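# Pull the curtain fully open without tipping the robot

## Task

Slide the curtain until it is completely open, with the robot still upright and not leaning at the end. A fall or a tilt counts as failure.

## Robot and tools

ROBOT. TidyBot++ is a single-arm mobile robot. Its base is 0.54 m long, 0.50 m wide and 0.38 m tall and runs on four powered casters. On top sits one seven-joint arm with a two-finger gripper. The shoulder is 0.12 m ahead of the base centre and 0.68 m above the floor. Segment lengths are 0.42 m (upper arm), 0.31 m (forearm) and 0.31 m (wrist to hand point).

FRAMES. All positions are in metres. The base frame has its origin on the floor below the base centre, with x forward, y left and z up. hand_pose is reported in this frame. It is the point midway between the finger pads. Its z axis runs out along the fingers, and the fingers close along its y axis. The odometry frame is the base frame as it was at the start. base_odometry comes from wheel turns only, so slipping shows up as travel. Its heading is in rad, positive to the left, from -3.142 to 3.142. base_tilt is in degrees, and its forward and right values are positive when the robot leans that way.

move. Each call sends one action, built from base, joints and target, with optional speeds and min_time_s. The motions begin together. A call without an action only reports the state, the images and the scene number.
- base: a single object containing any of translate_m, strafe_m and rotate_rad. These are offsets from where the base stands when the command starts, not poses. translate_m is forward-positive, -2 to 2 m. strafe_m is left-positive, -2 to 2 m. rotate_rad is counter-clockwise-positive seen from above, -6.3 to 6.3 rad.
- joints: a single object of absolute targets keyed by name. joint_1_rad, joint_3_rad, joint_5_rad and joint_7_rad accept any angle and take the shorter way round, so send steps under half a turn. joint_2_rad is limited to ±2.249, joint_4_rad to ±2.579 and joint_6_rad to ±2.099, all in rad. joint_1_rad positive turns the arm clockwise seen from above, which is opposite to heading. gripper_pos runs from 0 (open, pad gap about 85 mm) to 1 (closed), and the gap is roughly 85 x (1 - gripper_pos) mm.
- target: one list of seven numbers [x, y, z, qw, qx, qy, qz]. It is an absolute hand pose in the base frame, in metres plus a unit quaternion. Alongside target, joints may contain only gripper_pos. The controller chooses the joint angles itself. The hand may curve or overshoot on the way, and the arm does not avoid obstacles. If a pose cannot be reached, the arm wanders for up to 10 s and ends with time_out. To refine a position, add (wanted - hand_pose) to the previous target. To hold still, resend hand_target. A hand pointing down can rise only to about 0.94 m above the floor, and only close in.
- speeds: caps for this action only. translate_m and strafe_m take 0.05 to 0.5 m/s. rotate_rad takes 0.1 to 1.57 rad/s. When translate and strafe are combined, set the speed under one of them only.
- min_time_s: 0.1 to 8 s. It sets the shortest duration for the arm motions.
- blocking: true, or omitted, waits until everything is at rest. false returns within about 0.5 s while motion continues. A later move replaces only the parts it names.
- cameras: a list drawn from "base_camera", "wrist_camera" and "all". If omitted, you get no images after an action, or all images when there is no action.
No action runs longer than 15 s, and the base times out after 14 s. An unknown key makes the call invalid. An out-of-range value gets it refused.

OTHER TOOLS. wait(seconds 0 to 10, cameras) lets time pass and then reports the state. stop(cameras) brakes every running motion. zoom_image(camera, region [x0, y0, x1, y1] in pixels, at most 504 by 504) enlarges part of the latest image. read_manual(section "licences") returns licence texts. finished_scene(scene) ends the scene for good. After it, the curtain has to stay open with no help from the robot.

RESULTS. The "move" line reads done, or else the worst status among the motions. base_status, joint_status and hand_status use these words:
- moving, done, off_target: stopped away from the target and possibly still pushing.
- contact_stop and time_out: uncommanded stops. The part then holds where it ended.
- not_followed, stopped, torque_fault, limit_stop_at_motor_heat.
"joint command not followed" or "pose unreachable" means a built-in check held back the arm targets. The usual cause is self-collision. There is no check against hitting the base. The state also includes joint_positions, hand_pose, hand_target and motor_effort. motor_effort is a percentage of the motor maximum, with the peak in brackets. on_its_own lists what the robot did without being told. pictures gives the order of the images. ARM HIT means a hard hit against the base or the arm itself. MOTOR HOT appears from 60 °C, and an over-temperature fault comes at 75 °C. If a call is refused, or an uncommanded stop or a torque fault occurs, the remaining move, wait and finished_scene calls in that reply are skipped. Tolerances and friction can leave a joint up to a few hundredths of a rad off target. Correct this by sending last command + (wanted - read).

CAUTIONS. The robot can tip if the arm snags on something at about 0.6 m or higher while the base keeps moving. A sideways push or pull on a raised hand can also lift wheels. So keep base motions slow and short while the hand holds the curtain. If the robot starts leaning, retract the arm or back the base away. A stretched arm can topple the robot even with the base parked, especially when it swings sideways. A torque fault triggers at 104.5 N m on joint_1 to joint_4 and 51.3 N m on joint_5 to joint_7, and it freezes the arm for 10 s. A blocked base or joint keeps pushing until it gets a new command. Avoid hard impacts on fixed or heavy objects, slams, drops, and releasing parts that are still moving. Do not overload the gripper by yanking, twisting or squeezing hard on something that is anchored. Holding the arm outstretched or pushing against something heats the motors.

Each tool is called after "Emit:" as name(argument=value, ...) on one line, values as JSON.

## Session

Emit:
move(joints={"joint_6_rad": 0.95}, base={"rotate_rad": 1.4}, cameras=["wrist_camera"])

Scene clock: 2.33 s.
move: done
base_odometry: x=+0.000 y=+0.000 heading=+1.399
base_tilt: forward=+0.0 right=+0.3
base_status: done
joint_positions: joint_1_rad=-0.014 joint_2_rad=-0.339 joint_3_rad=+3.100 joint_4_rad=-2.532 joint_5_rad=+0.004 joint_6_rad=+0.849 joint_7_rad=+1.562 gripper_pos=+0.000
joint_status: all done
motor_effort: joint_1_rad=+0(1) joint_2_rad=-6(7) joint_3_rad=+0(2) joint_4_rad=+16(17) joint_5_rad=-1(2) joint_6_rad=+9(10) joint_7_rad=-1(1)
hand_pose: x=+0.5367 y=+0.0284 z=+0.9647 quat_wxyz=(-0.020, +0.623, +0.021, +0.782) (m; base frame)
hand_target: x=+0.5280 y=+0.0285 z=+0.9950 quat_wxyz=(-0.021, +0.582, +0.021, +0.812) (m; base frame)
hand_status: not commanded
pictures: wrist_camera
camera_calibration:
wrist_camera: T_world_to_cam=[[0.0556176, -0.998422, -0.007753, 0.00706985], [0.230861, 0.0204141, -0.972773, 0.873824], [0.971396, 0.0523134, 0.231632, -0.612981], [0, 0, 0, 1]] pos_world=[0.393322, 0.0212875, 0.992073]

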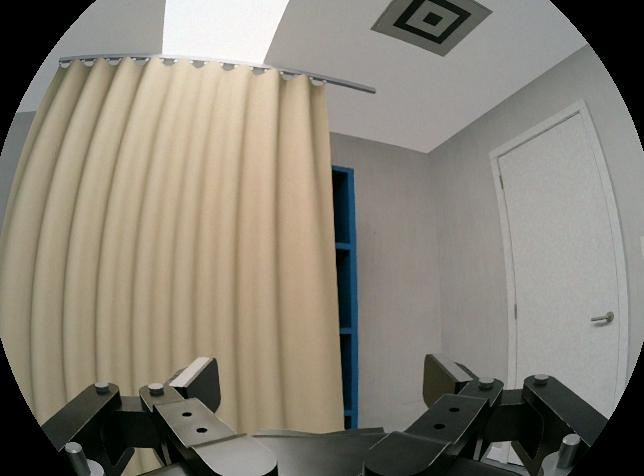

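Emit:
move(base={"rotate_rad": 0.2}, cameras=["base_camera"])

Scene clock: 13.53 s.
move: done
base_odometry: x=+0.000 y=+0.000 heading=+1.598
base_tilt: forward=+0.0 right=+0.3
base_status: done
joint_positions: joint_1_rad=-0.014 joint_2_rad=-0.339 joint_3_rad=+3.100 joint_4_rad=-2.532 joint_5_rad=+0.004 joint_6_rad=+0.849 joint_7_rad=+1.562 gripper_pos=+0.000
joint_status: not commanded
motor_effort: joint_1_rad=+0(2) joint_2_rad=-6(7) joint_3_rad=+0(2) joint_4_rad=+16(17) joint_5_rad=+0(2) joint_6_rad=+9(10) joint_7_rad=-1(1)
hand_pose: x=+0.5367 y=+0.0285 z=+0.9647 quat_wxyz=(-0.020, +0.623, +0.021, +0.782) (m; base frame)
hand_target: x=+0.5280 y=+0.0285 z=+0.9950 quat_wxyz=(-0.021, +0.582, +0.021, +0.812) (m; base frame)
hand_status: not commanded
pictures: base_camera

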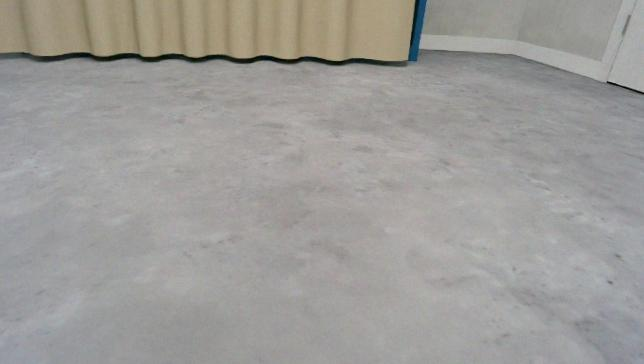

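Emit:
move(base={"translate_m": 1.275, "strafe_m": -0.975, "rotate_rad": 1.70}, target=[0.35, -0.5, 1.1, 0, 0.7071, 0, 0.7071], cameras=["wrist_camera", "base_camera"])

Scene clock: 41.60 s.
move: done
base_odometry: x=+0.940 y=+1.301 heading=-2.985
base_tilt: forward=+0.1 right=+0.3
base_status: done
joint_positions: joint_1_rad=-0.994 joint_2_rad=-1.092 joint_3_rad=+3.993 joint_4_rad=-0.979 joint_5_rad=+0.354 joint_6_rad=-1.101 joint_7_rad=+2.198 gripper_pos=+0.000
joint_status: not commanded
motor_effort: joint_1_rad=+0(3) joint_2_rad=+29(32) joint_3_rad=-11(12) joint_4_rad=+4(19) joint_5_rad=-6(6) joint_6_rad=+7(10) joint_7_rad=-1(1)
hand_pose: x=+0.3532 y=-0.4836 z=+1.1433 quat_wxyz=(-0.009, +0.677, -0.011, +0.736) (m; base frame)
hand_target: x=+0.3500 y=-0.5000 z=+1.1000 quat_wxyz=(+0.000, +0.707, +0.000, +0.707) (m; base frame)
hand_status: done (0.046 m and 5.0 deg from the pose sent, 0.577 m and 13.4 deg at the start)
pictures: base_camera, wrist_camera
camera_calibration:
wrist_camera: T_world_to_cam=[[-0.00621976, -0.999031, -0.0435613, -0.430044], [0.0909443, 0.0428165, -0.994935, 1.18592], [0.995837, -0.0101499, 0.0905899, -0.32695], [0, 0, 0, 1]] pos_world=[0.215062, -0.483723, 1.1908]

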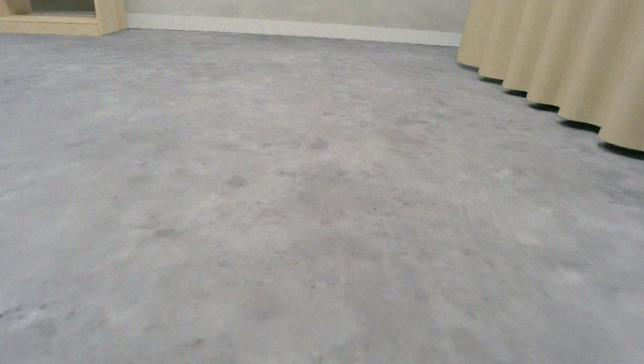

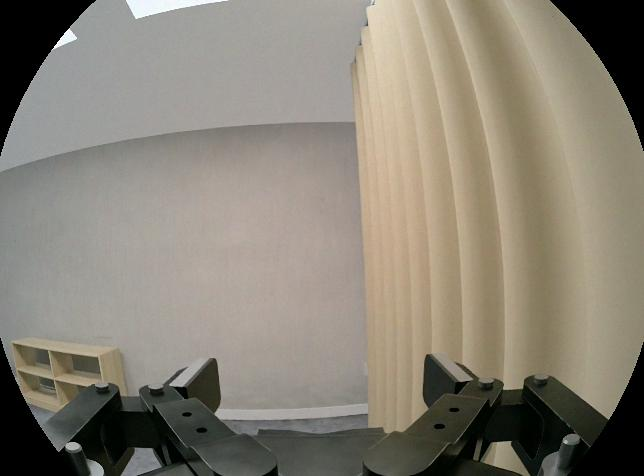

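Emit:
move(base={"translate_m": -0.16, "strafe_m": -0.235}, cameras=["wrist_camera"])

Scene clock: 56.33 s.
move: done
base_odometry: x=+1.062 y=+1.559 heading=-2.985
base_tilt: forward=+0.0 right=+0.4
base_status: done
joint_positions: joint_1_rad=-0.996 joint_2_rad=-1.099 joint_3_rad=+3.994 joint_4_rad=-0.974 joint_5_rad=+0.356 joint_6_rad=-1.104 joint_7_rad=+2.198 gripper_pos=+0.000
joint_status: not commanded
motor_effort: joint_1_rad=+0(3) joint_2_rad=+30(32) joint_3_rad=-11(12) joint_4_rad=+4(6) joint_5_rad=-6(6) joint_6_rad=+8(8) joint_7_rad=-1(1)
hand_pose: x=+0.3517 y=-0.4877 z=+1.1410 quat_wxyz=(-0.011, +0.676, -0.014, +0.737) (m; base frame)
hand_target: x=+0.3500 y=-0.5000 z=+1.1000 quat_wxyz=(+0.000, +0.707, +0.000, +0.707) (m; base frame)
hand_status: not commanded
pictures: wrist_camera
camera_calibration:
wrist_camera: T_world_to_cam=[[-0.00705589, -0.9987, -0.0504781, -0.426032], [0.0939619, 0.0495939, -0.99434, 1.18555], [0.995551, -0.011759, 0.0934898, -0.329221], [0, 0, 0, 1]] pos_world=[0.213354, -0.488145, 1.18811]

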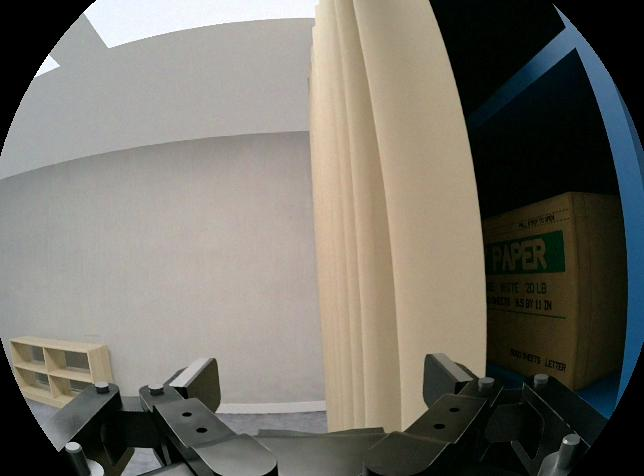

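Emit:
move(base={"strafe_m": -0.16}, cameras=["wrist_camera"])

Scene clock: 81.97 s.
move: done
base_odometry: x=+1.037 y=+1.717 heading=-2.986
base_tilt: forward=+0.0 right=+0.4
base_status: done
joint_positions: joint_1_rad=-0.996 joint_2_rad=-1.101 joint_3_rad=+3.998 joint_4_rad=-0.974 joint_5_rad=+0.358 joint_6_rad=-1.105 joint_7_rad=+2.198 gripper_pos=+0.000
joint_status: not commanded
motor_effort: joint_1_rad=+0(1) joint_2_rad=+30(32) joint_3_rad=-11(13) joint_4_rad=+3(5) joint_5_rad=-6(7) joint_6_rad=+7(8) joint_7_rad=-1(1)
hand_pose: x=+0.3517 y=-0.4899 z=+1.1385 quat_wxyz=(-0.011, +0.677, -0.016, +0.736) (m; base frame)
hand_target: x=+0.3500 y=-0.5000 z=+1.1000 quat_wxyz=(+0.000, +0.707, +0.000, +0.707) (m; base frame)
hand_status: not commanded
pictures: wrist_camera
camera_calibration:
wrist_camera: T_world_to_cam=[[-0.0097319, -0.998544, -0.0530513, -0.424343], [0.0908327, 0.0519517, -0.99451, 1.18556], [0.995819, -0.0144973, 0.0901949, -0.326752], [0, 0, 0, 1]] pos_world=[0.213568, -0.490054, 1.18601]

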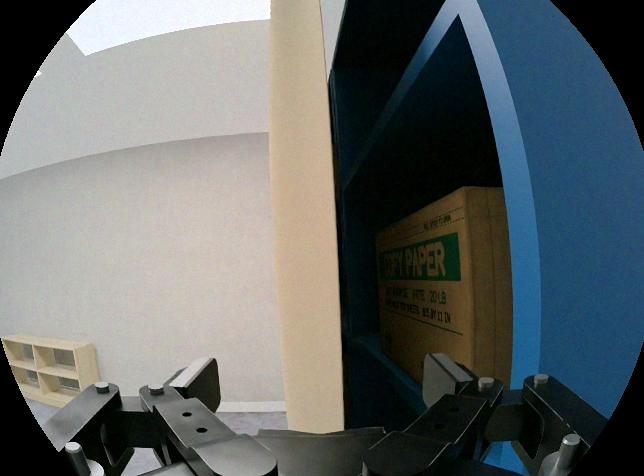

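Emit:
move(base={"translate_m": 0.25, "strafe_m": -0.015}, cameras=[])

Emit:
move(joints={"gripper_pos": 1}, cameras=["wrist_camera"])

Emit:
move(base={"translate_m": 0.8, "strafe_m": 0.04}, speeds={"translate_m": 0.35}, cameras=["wrist_camera", "base_camera"])

Scene clock: 97.93 s.
move: done
base_odometry: x=+0.787 y=+1.693 heading=-2.986
base_tilt: forward=+0.1 right=+0.4
base_status: done
joint_positions: joint_1_rad=-1.007 joint_2_rad=-1.101 joint_3_rad=+3.998 joint_4_rad=-0.974 joint_5_rad=+0.358 joint_6_rad=-1.105 joint_7_rad=+2.198 gripper_pos=+0.000
joint_status: not commanded
motor_effort: joint_1_rad=+0(3) joint_2_rad=+30(31) joint_3_rad=-11(12) joint_4_rad=+4(5) joint_5_rad=-5(6) joint_6_rad=+7(8) joint_7_rad=-1(1)
hand_pose: x=+0.3570 y=-0.4873 z=+1.1385 quat_wxyz=(-0.014, +0.677, -0.012, +0.735) (m; base frame)
hand_target: x=+0.3500 y=-0.5000 z=+1.1000 quat_wxyz=(+0.000, +0.707, +0.000, +0.707) (m; base frame)
hand_status: not commanded
pictures: none
No camera images: "cameras" was empty.

Scene clock: 99.03 s.
move: done
base_odometry: x=+0.787 y=+1.693 heading=-2.986
base_tilt: forward=+0.1 right=+0.3
base_status: not commanded
joint_positions: joint_1_rad=-1.007 joint_2_rad=-1.101 joint_3_rad=+3.998 joint_4_rad=-0.974 joint_5_rad=+0.358 joint_6_rad=-1.105 joint_7_rad=+2.198 gripper_pos=+0.990
joint_status: all done
motor_effort: joint_1_rad=+0(1) joint_2_rad=+28(31) joint_3_rad=-12(12) joint_4_rad=+4(5) joint_5_rad=-6(6) joint_6_rad=+7(8) joint_7_rad=-1(1)
hand_pose: x=+0.3570 y=-0.4873 z=+1.1385 quat_wxyz=(-0.014, +0.677, -0.012, +0.735) (m; base frame)
hand_target: x=+0.3500 y=-0.5000 z=+1.1000 quat_wxyz=(+0.000, +0.707, +0.000, +0.707) (m; base frame)
hand_status: not commanded
pictures: wrist_camera
camera_calibration:
wrist_camera: T_world_to_cam=[[0.00107753, -0.998592, -0.0530429, -0.425587], [0.0901653, 0.0529239, -0.99452, 1.18566], [0.995926, -0.00371101, 0.0900953, -0.326629], [0, 0, 0, 1]] pos_world=[0.218852, -0.488949, 1.18601]

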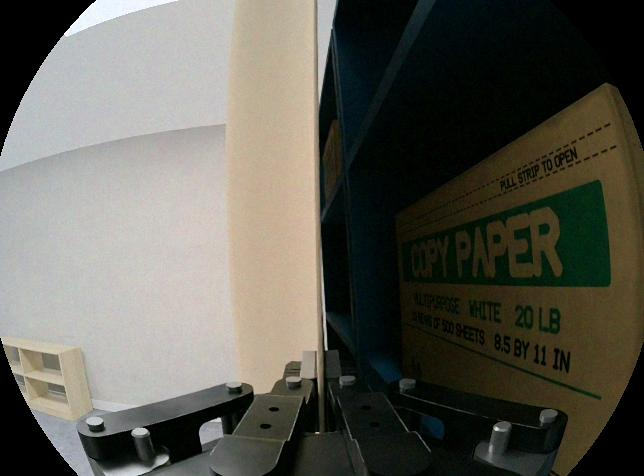

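Scene clock: 102.37 s.
move: done
base_odometry: x=+0.003 y=+1.529 heading=-2.986
base_tilt: forward=+0.0 right=+0.3
base_status: done
joint_positions: joint_1_rad=-1.000 joint_2_rad=-1.101 joint_3_rad=+3.993 joint_4_rad=-0.957 joint_5_rad=+0.359 joint_6_rad=-1.107 joint_7_rad=+2.198 gripper_pos=+0.990
joint_status: not commanded
motor_effort: joint_1_rad=-2(3) joint_2_rad=+27(32) joint_3_rad=-5(12) joint_4_rad=+0(4) joint_5_rad=+0(6) joint_6_rad=+1(8) joint_7_rad=+0(1)
hand_pose: x=+0.3483 y=-0.4935 z=+1.1434 quat_wxyz=(-0.010, +0.673, -0.018, +0.740) (m; base frame)
hand_target: x=+0.3500 y=-0.5000 z=+1.1000 quat_wxyz=(+0.000, +0.707, +0.000, +0.707) (m; base frame)
hand_status: not commanded
pictures: base_camera, wrist_camera
camera_calibration:
wrist_camera: T_world_to_cam=[[-0.0131809, -0.998308, -0.0566399, -0.422317], [0.103371, 0.0549808, -0.993122, 1.1864], [0.994556, -0.0189452, 0.102471, -0.339691], [0, 0, 0, 1]] pos_world=[0.209636, -0.493267, 1.18912]

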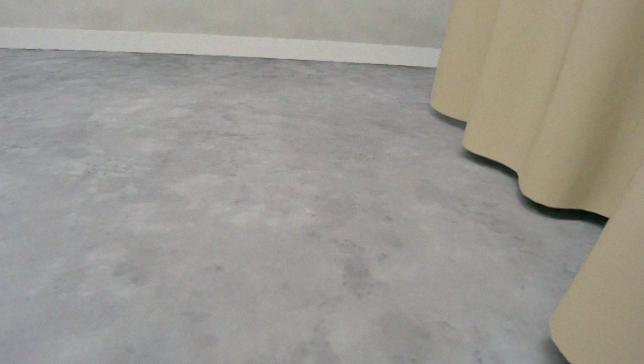

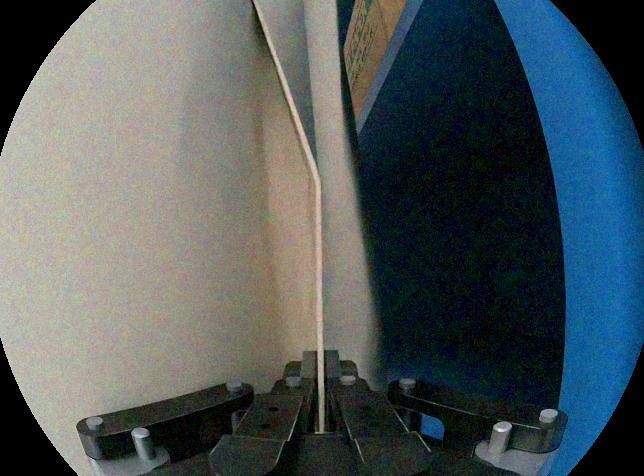

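Emit:
move(base={"translate_m": 0.7, "strafe_m": 0.04}, speeds={"translate_m": 0.35}, cameras=["wrist_camera", "base_camera"])

Scene clock: 115.20 s.
move: done
base_odometry: x=-0.682 y=+1.381 heading=-2.986
base_tilt: forward=+0.0 right=+0.3
base_status: done
joint_positions: joint_1_rad=-0.989 joint_2_rad=-1.101 joint_3_rad=+3.971 joint_4_rad=-0.941 joint_5_rad=+0.359 joint_6_rad=-1.107 joint_7_rad=+2.198 gripper_pos=+0.990
joint_status: not commanded
motor_effort: joint_1_rad=-4(5) joint_2_rad=+28(31) joint_3_rad=-1(5) joint_4_rad=-4(5) joint_5_rad=+3(3) joint_6_rad=-2(5) joint_7_rad=+0(1)
hand_pose: x=+0.3352 y=-0.4951 z=+1.1554 quat_wxyz=(-0.004, +0.663, -0.020, +0.749) (m; base frame)
hand_target: x=+0.3500 y=-0.5000 z=+1.1000 quat_wxyz=(+0.000, +0.707, +0.000, +0.707) (m; base frame)
hand_status: not commanded
pictures: base_camera, wrist_camera
camera_calibration:
wrist_camera: T_world_to_cam=[[-0.0238216, -0.998334, -0.0525435, -0.424565], [0.130612, 0.049, -0.990222, 1.18436], [0.991147, -0.0304515, 0.129227, -0.363393], [0, 0, 0, 1]] pos_world=[0.195371, -0.492958, 1.19743]

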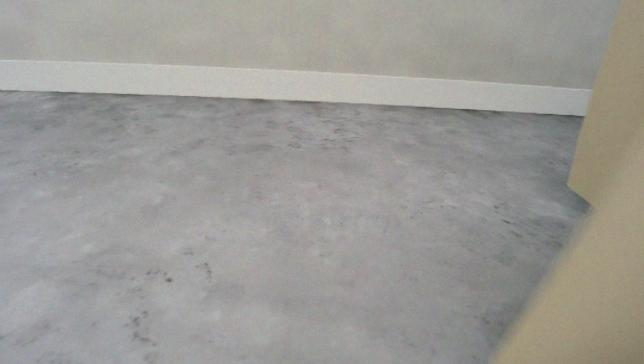

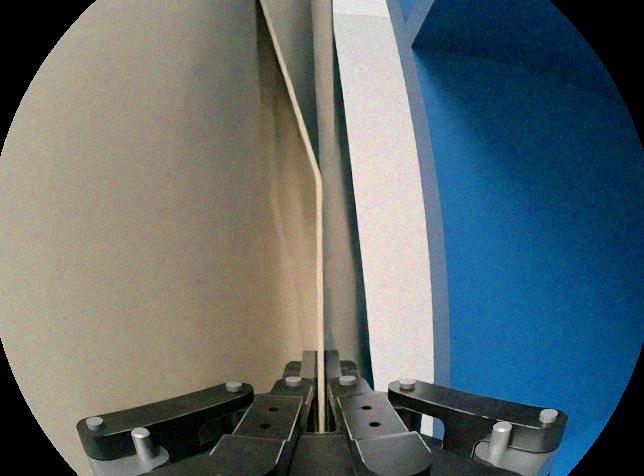

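Emit:
move(base={"translate_m": 0.3, "strafe_m": 0.04}, speeds={"translate_m": 0.25}, cameras=["wrist_camera", "base_camera"])

Scene clock: 125.80 s.
move: done
base_odometry: x=-0.973 y=+1.296 heading=-2.986
base_tilt: forward=+0.0 right=+0.3
base_status: done
joint_positions: joint_1_rad=-0.973 joint_2_rad=-1.101 joint_3_rad=+3.946 joint_4_rad=-0.920 joint_5_rad=+0.359 joint_6_rad=-1.107 joint_7_rad=+2.198 gripper_pos=+0.990
joint_status: not commanded
motor_effort: joint_1_rad=-7(8) joint_2_rad=+29(30) joint_3_rad=+2(3) joint_4_rad=-9(9) joint_5_rad=+5(6) joint_6_rad=-9(9) joint_7_rad=+0(1)
hand_pose: x=+0.3171 y=-0.4984 z=+1.1693 quat_wxyz=(+0.004, +0.650, -0.025, +0.760) (m; base frame)
hand_target: x=+0.3500 y=-0.5000 z=+1.1000 quat_wxyz=(+0.000, +0.707, +0.000, +0.707) (m; base frame)
hand_status: not commanded
pictures: base_camera, wrist_camera
camera_calibration:
wrist_camera: T_world_to_cam=[[-0.0411369, -0.997928, -0.0494727, -0.425483], [0.16373, 0.0421125, -0.985606, 1.18143], [0.985647, -0.048645, 0.161658, -0.39257], [0, 0, 0, 1]] pos_world=[0.175998, -0.493451, 1.20683]

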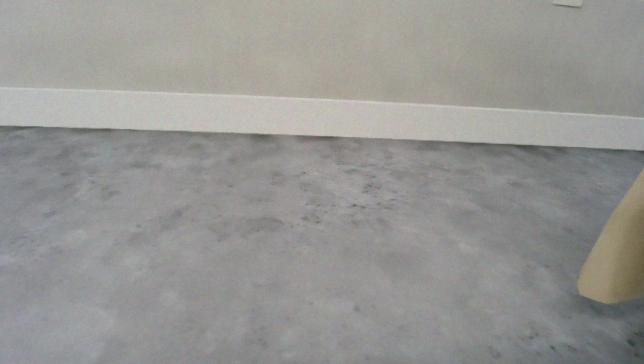

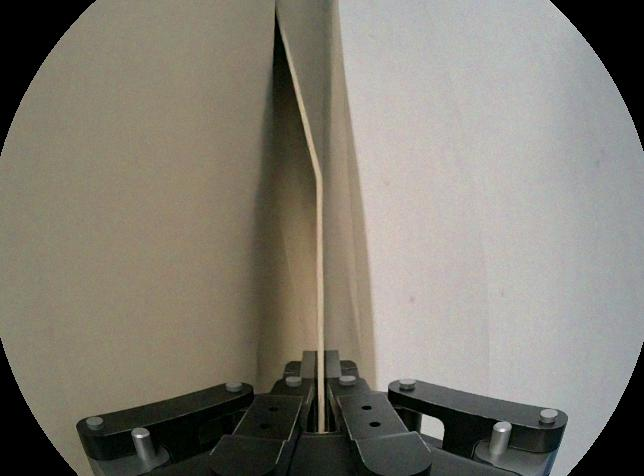

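Emit:
move(base={"translate_m": 0.25, "strafe_m": 0.03}, speeds={"translate_m": 0.25}, cameras=["wrist_camera"])

Scene clock: 138.10 s.
move: done
base_odometry: x=-1.215 y=+1.227 heading=-2.986
base_tilt: forward=+0.0 right=+0.3
base_status: done
joint_positions: joint_1_rad=-0.920 joint_2_rad=-1.101 joint_3_rad=+3.883 joint_4_rad=-0.858 joint_5_rad=+0.327 joint_6_rad=-1.064 joint_7_rad=+2.198 gripper_pos=+0.990
joint_status: not commanded
motor_effort: joint_1_rad=-18(18) joint_2_rad=+31(32) joint_3_rad=+13(15) joint_4_rad=-21(22) joint_5_rad=+13(16) joint_6_rad=-24(25) joint_7_rad=+1(1)
hand_pose: x=+0.2568 y=-0.5093 z=+1.2198 quat_wxyz=(+0.025, +0.594, -0.047, +0.803) (m; base frame)
hand_target: x=+0.3500 y=-0.5000 z=+1.1000 quat_wxyz=(+0.000, +0.707, +0.000, +0.707) (m; base frame)
hand_status: not commanded
pictures: wrist_camera
camera_calibration:
wrist_camera: T_world_to_cam=[[-0.096334, -0.993405, -0.0621845, -0.40433], [0.302086, 0.0303483, -0.952798, 1.15992], [0.948401, -0.110572, 0.29717, -0.5291], [0, 0, 0, 1]] pos_world=[0.112454, -0.495369, 1.23725]

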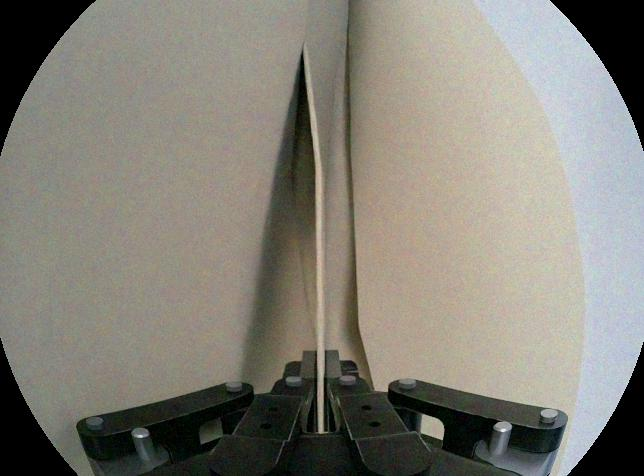

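Emit:
move(base={"translate_m": 0.12}, speeds={"translate_m": 0.25}, cameras=["wrist_camera"])

Emit:
move(base={"translate_m": -0.25}, speeds={"translate_m": 0.2}, cameras=["wrist_camera"])

Emit:
move(joints={"gripper_pos": 0}, cameras=["wrist_camera"])

Emit:
move(base={"translate_m": -0.45}, joints={"joint_6_rad": -0.6}, cameras=["wrist_camera"])

Scene clock: 150.37 s.
move: done
base_odometry: x=-1.333 y=+1.209 heading=-2.987
base_tilt: forward=+0.0 right=+0.4
base_status: done
joint_positions: joint_1_rad=-0.891 joint_2_rad=-1.101 joint_3_rad=+3.856 joint_4_rad=-0.827 joint_5_rad=+0.310 joint_6_rad=-1.021 joint_7_rad=+2.202 gripper_pos=+0.990
joint_status: not commanded
motor_effort: joint_1_rad=-22(25) joint_2_rad=+33(33) joint_3_rad=+16(20) joint_4_rad=-24(29) joint_5_rad=+13(19) joint_6_rad=-27(33) joint_7_rad=-1(1)
hand_pose: x=+0.2208 y=-0.5185 z=+1.2463 quat_wxyz=(+0.042, +0.559, -0.063, +0.826) (m; base frame)
hand_target: x=+0.3500 y=-0.5000 z=+1.1000 quat_wxyz=(+0.000, +0.707, +0.000, +0.707) (m; base frame)
hand_status: not commanded
pictures: wrist_camera
camera_calibration:
wrist_camera: T_world_to_cam=[[-0.139457, -0.987476, -0.0737751, -0.38824], [0.381213, 0.0152226, -0.924362, 1.13553], [0.913908, -0.157033, 0.374315, -0.61646], [0, 0, 0, 1]] pos_world=[0.0763676, -0.497467, 1.25175]

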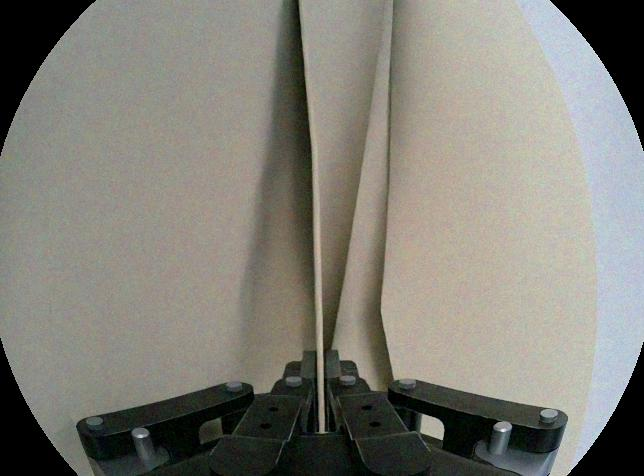

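Scene clock: 152.57 s.
move: done
base_odometry: x=-1.085 y=+1.247 heading=-2.987
base_tilt: forward=+0.0 right=+0.4
base_status: done
joint_positions: joint_1_rad=-0.949 joint_2_rad=-1.101 joint_3_rad=+3.953 joint_4_rad=-0.891 joint_5_rad=+0.324 joint_6_rad=-1.039 joint_7_rad=+2.202 gripper_pos=+0.990
joint_status: not commanded
motor_effort: joint_1_rad=-6(22) joint_2_rad=+30(33) joint_3_rad=-2(16) joint_4_rad=-5(24) joint_5_rad=+0(14) joint_6_rad=-5(28) joint_7_rad=-1(1)
hand_pose: x=+0.2917 y=-0.5209 z=+1.1942 quat_wxyz=(+0.017, +0.615, -0.054, +0.786) (m; base frame)
hand_target: x=+0.3500 y=-0.5000 z=+1.1000 quat_wxyz=(+0.000, +0.707, +0.000, +0.707) (m; base frame)
hand_status: not commanded
pictures: wrist_camera
camera_calibration:
wrist_camera: T_world_to_cam=[[-0.0956029, -0.992166, -0.0804213, -0.391908], [0.252117, 0.0540222, -0.966188, 1.16819], [0.962963, -0.112646, 0.244977, -0.498878], [0, 0, 0, 1]] pos_world=[0.148412, -0.508143, 1.21939]

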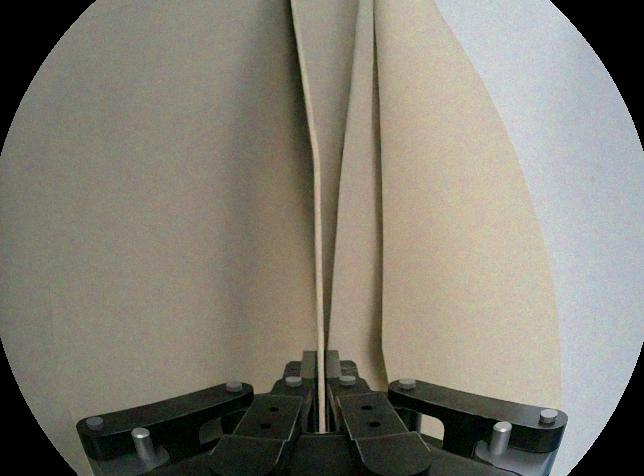

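Scene clock: 153.67 s.
move: done
base_odometry: x=-1.085 y=+1.247 heading=-2.987
base_tilt: forward=+0.0 right=+0.3
base_status: not commanded
joint_positions: joint_1_rad=-0.983 joint_2_rad=-1.103 joint_3_rad=+4.003 joint_4_rad=-0.935 joint_5_rad=+0.369 joint_6_rad=-1.110 joint_7_rad=+2.202 gripper_pos=+0.000
joint_status: all done
motor_effort: joint_1_rad=-1(6) joint_2_rad=+32(34) joint_3_rad=-12(13) joint_4_rad=+2(5) joint_5_rad=-7(7) joint_6_rad=+7(7) joint_7_rad=-1(1)
hand_pose: x=+0.3338 y=-0.5114 z=+1.1407 quat_wxyz=(+0.003, +0.672, -0.035, +0.739) (m; base frame)
hand_target: x=+0.3500 y=-0.5000 z=+1.1000 quat_wxyz=(+0.000, +0.707, +0.000, +0.707) (m; base frame)
hand_status: not commanded
pictures: wrist_camera
camera_calibration:
wrist_camera: T_world_to_cam=[[-0.0564143, -0.996381, -0.063574, -0.417223], [0.105089, 0.0573958, -0.992805, 1.18659], [0.992861, -0.0626894, 0.101471, -0.346009], [0, 0, 0, 1]] pos_world=[0.195304, -0.505509, 1.18663]

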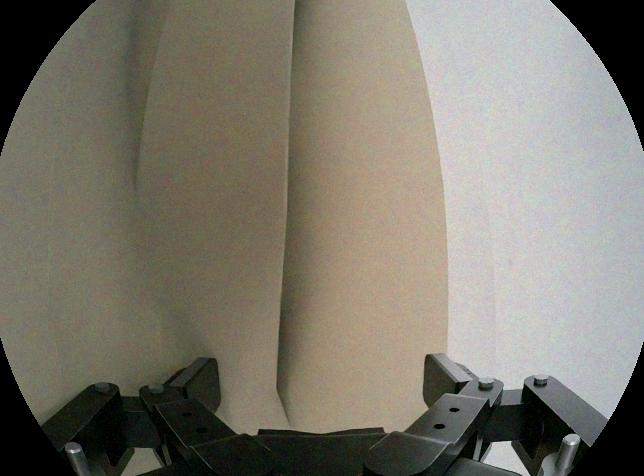

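Scene clock: 155.87 s.
move: done
base_odometry: x=-0.640 y=+1.316 heading=-2.987
base_tilt: forward=+0.1 right=+0.3
base_status: done
joint_positions: joint_1_rad=-0.993 joint_2_rad=-1.103 joint_3_rad=+4.004 joint_4_rad=-0.947 joint_5_rad=+0.369 joint_6_rad=-0.680 joint_7_rad=+2.202 gripper_pos=+0.000
joint_status: all done
motor_effort: joint_1_rad=+0(3) joint_2_rad=+32(34) joint_3_rad=-11(14) joint_4_rad=+3(5) joint_5_rad=-4(8) joint_6_rad=+6(9) joint_7_rad=-1(1)
hand_pose: x=+0.3032 y=-0.5842 z=+1.2364 quat_wxyz=(+0.088, +0.534, -0.120, +0.832) (m; base frame)
hand_target: x=+0.2983 y=-0.6073 z=+1.2341 quat_wxyz=(+0.127, +0.518, -0.127, +0.836) (m; base frame)
hand_status: not commanded
pictures: wrist_camera
camera_calibration:
wrist_camera: T_world_to_cam=[[-0.272257, -0.954441, -0.122139, -0.322951], [0.426182, -0.00580659, -0.904619, 1.04565], [0.862696, -0.298342, 0.408347, -0.807455], [0, 0, 0, 1]] pos_world=[0.163024, -0.543064, 1.23619]

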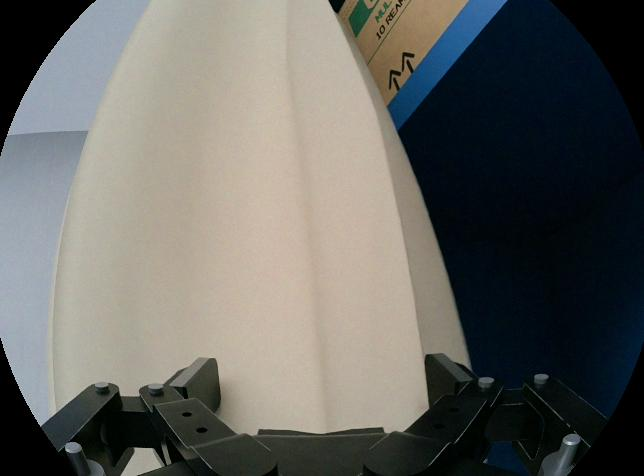

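Emit:
move(base={"strafe_m": 0.9, "rotate_rad": -0.6, "translate_m": -0.2}, cameras=["wrist_camera"])

Scene clock: 167.13 s.
move: done
base_odometry: x=-0.304 y=+0.458 heading=+2.696
base_tilt: forward=+0.0 right=+0.3
base_status: done
joint_positions: joint_1_rad=-1.003 joint_2_rad=-1.104 joint_3_rad=+4.004 joint_4_rad=-0.951 joint_5_rad=+0.369 joint_6_rad=-0.680 joint_7_rad=+2.202 gripper_pos=+0.000
joint_status: not commanded
motor_effort: joint_1_rad=+1(5) joint_2_rad=+32(36) joint_3_rad=-12(14) joint_4_rad=+2(5) joint_5_rad=-4(5) joint_6_rad=+5(7) joint_7_rad=-1(1)
hand_pose: x=+0.3098 y=-0.5815 z=+1.2356 quat_wxyz=(+0.083, +0.535, -0.117, +0.833) (m; base frame)
hand_target: x=+0.2983 y=-0.6073 z=+1.2341 quat_wxyz=(+0.127, +0.518, -0.127, +0.836) (m; base frame)
hand_status: not commanded
pictures: wrist_camera
camera_calibration:
wrist_camera: T_world_to_cam=[[-0.261498, -0.957568, -0.12117, -0.325085], [0.424796, -0.00145121, -0.905288, 1.04599], [0.866699, -0.288204, 0.407151, -0.805995], [0, 0, 0, 1]] pos_world=[0.169213, -0.542064, 1.23569]

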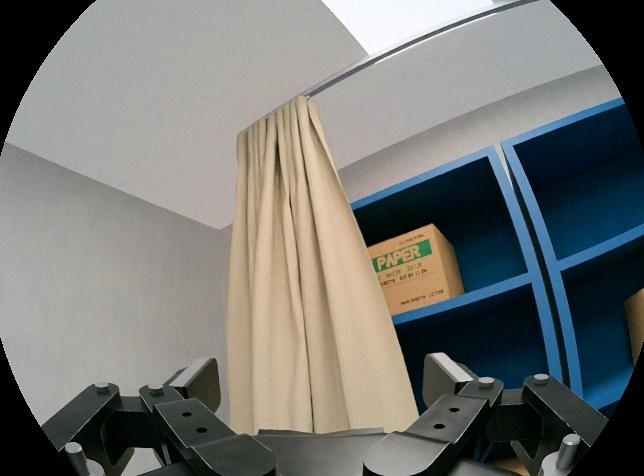

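Emit:
zoom_image(camera="wrist_camera", region=[200, 60, 400, 200])

Scaled by 2.520.

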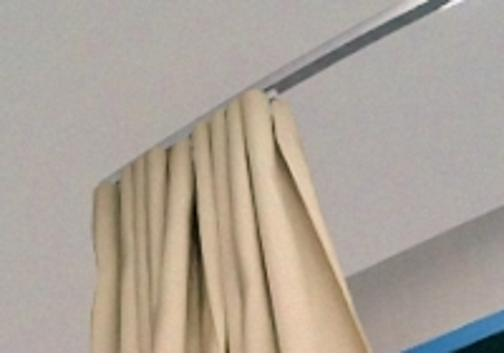

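Emit:
finished_scene(scene=2)

The scene is finished: the task was done.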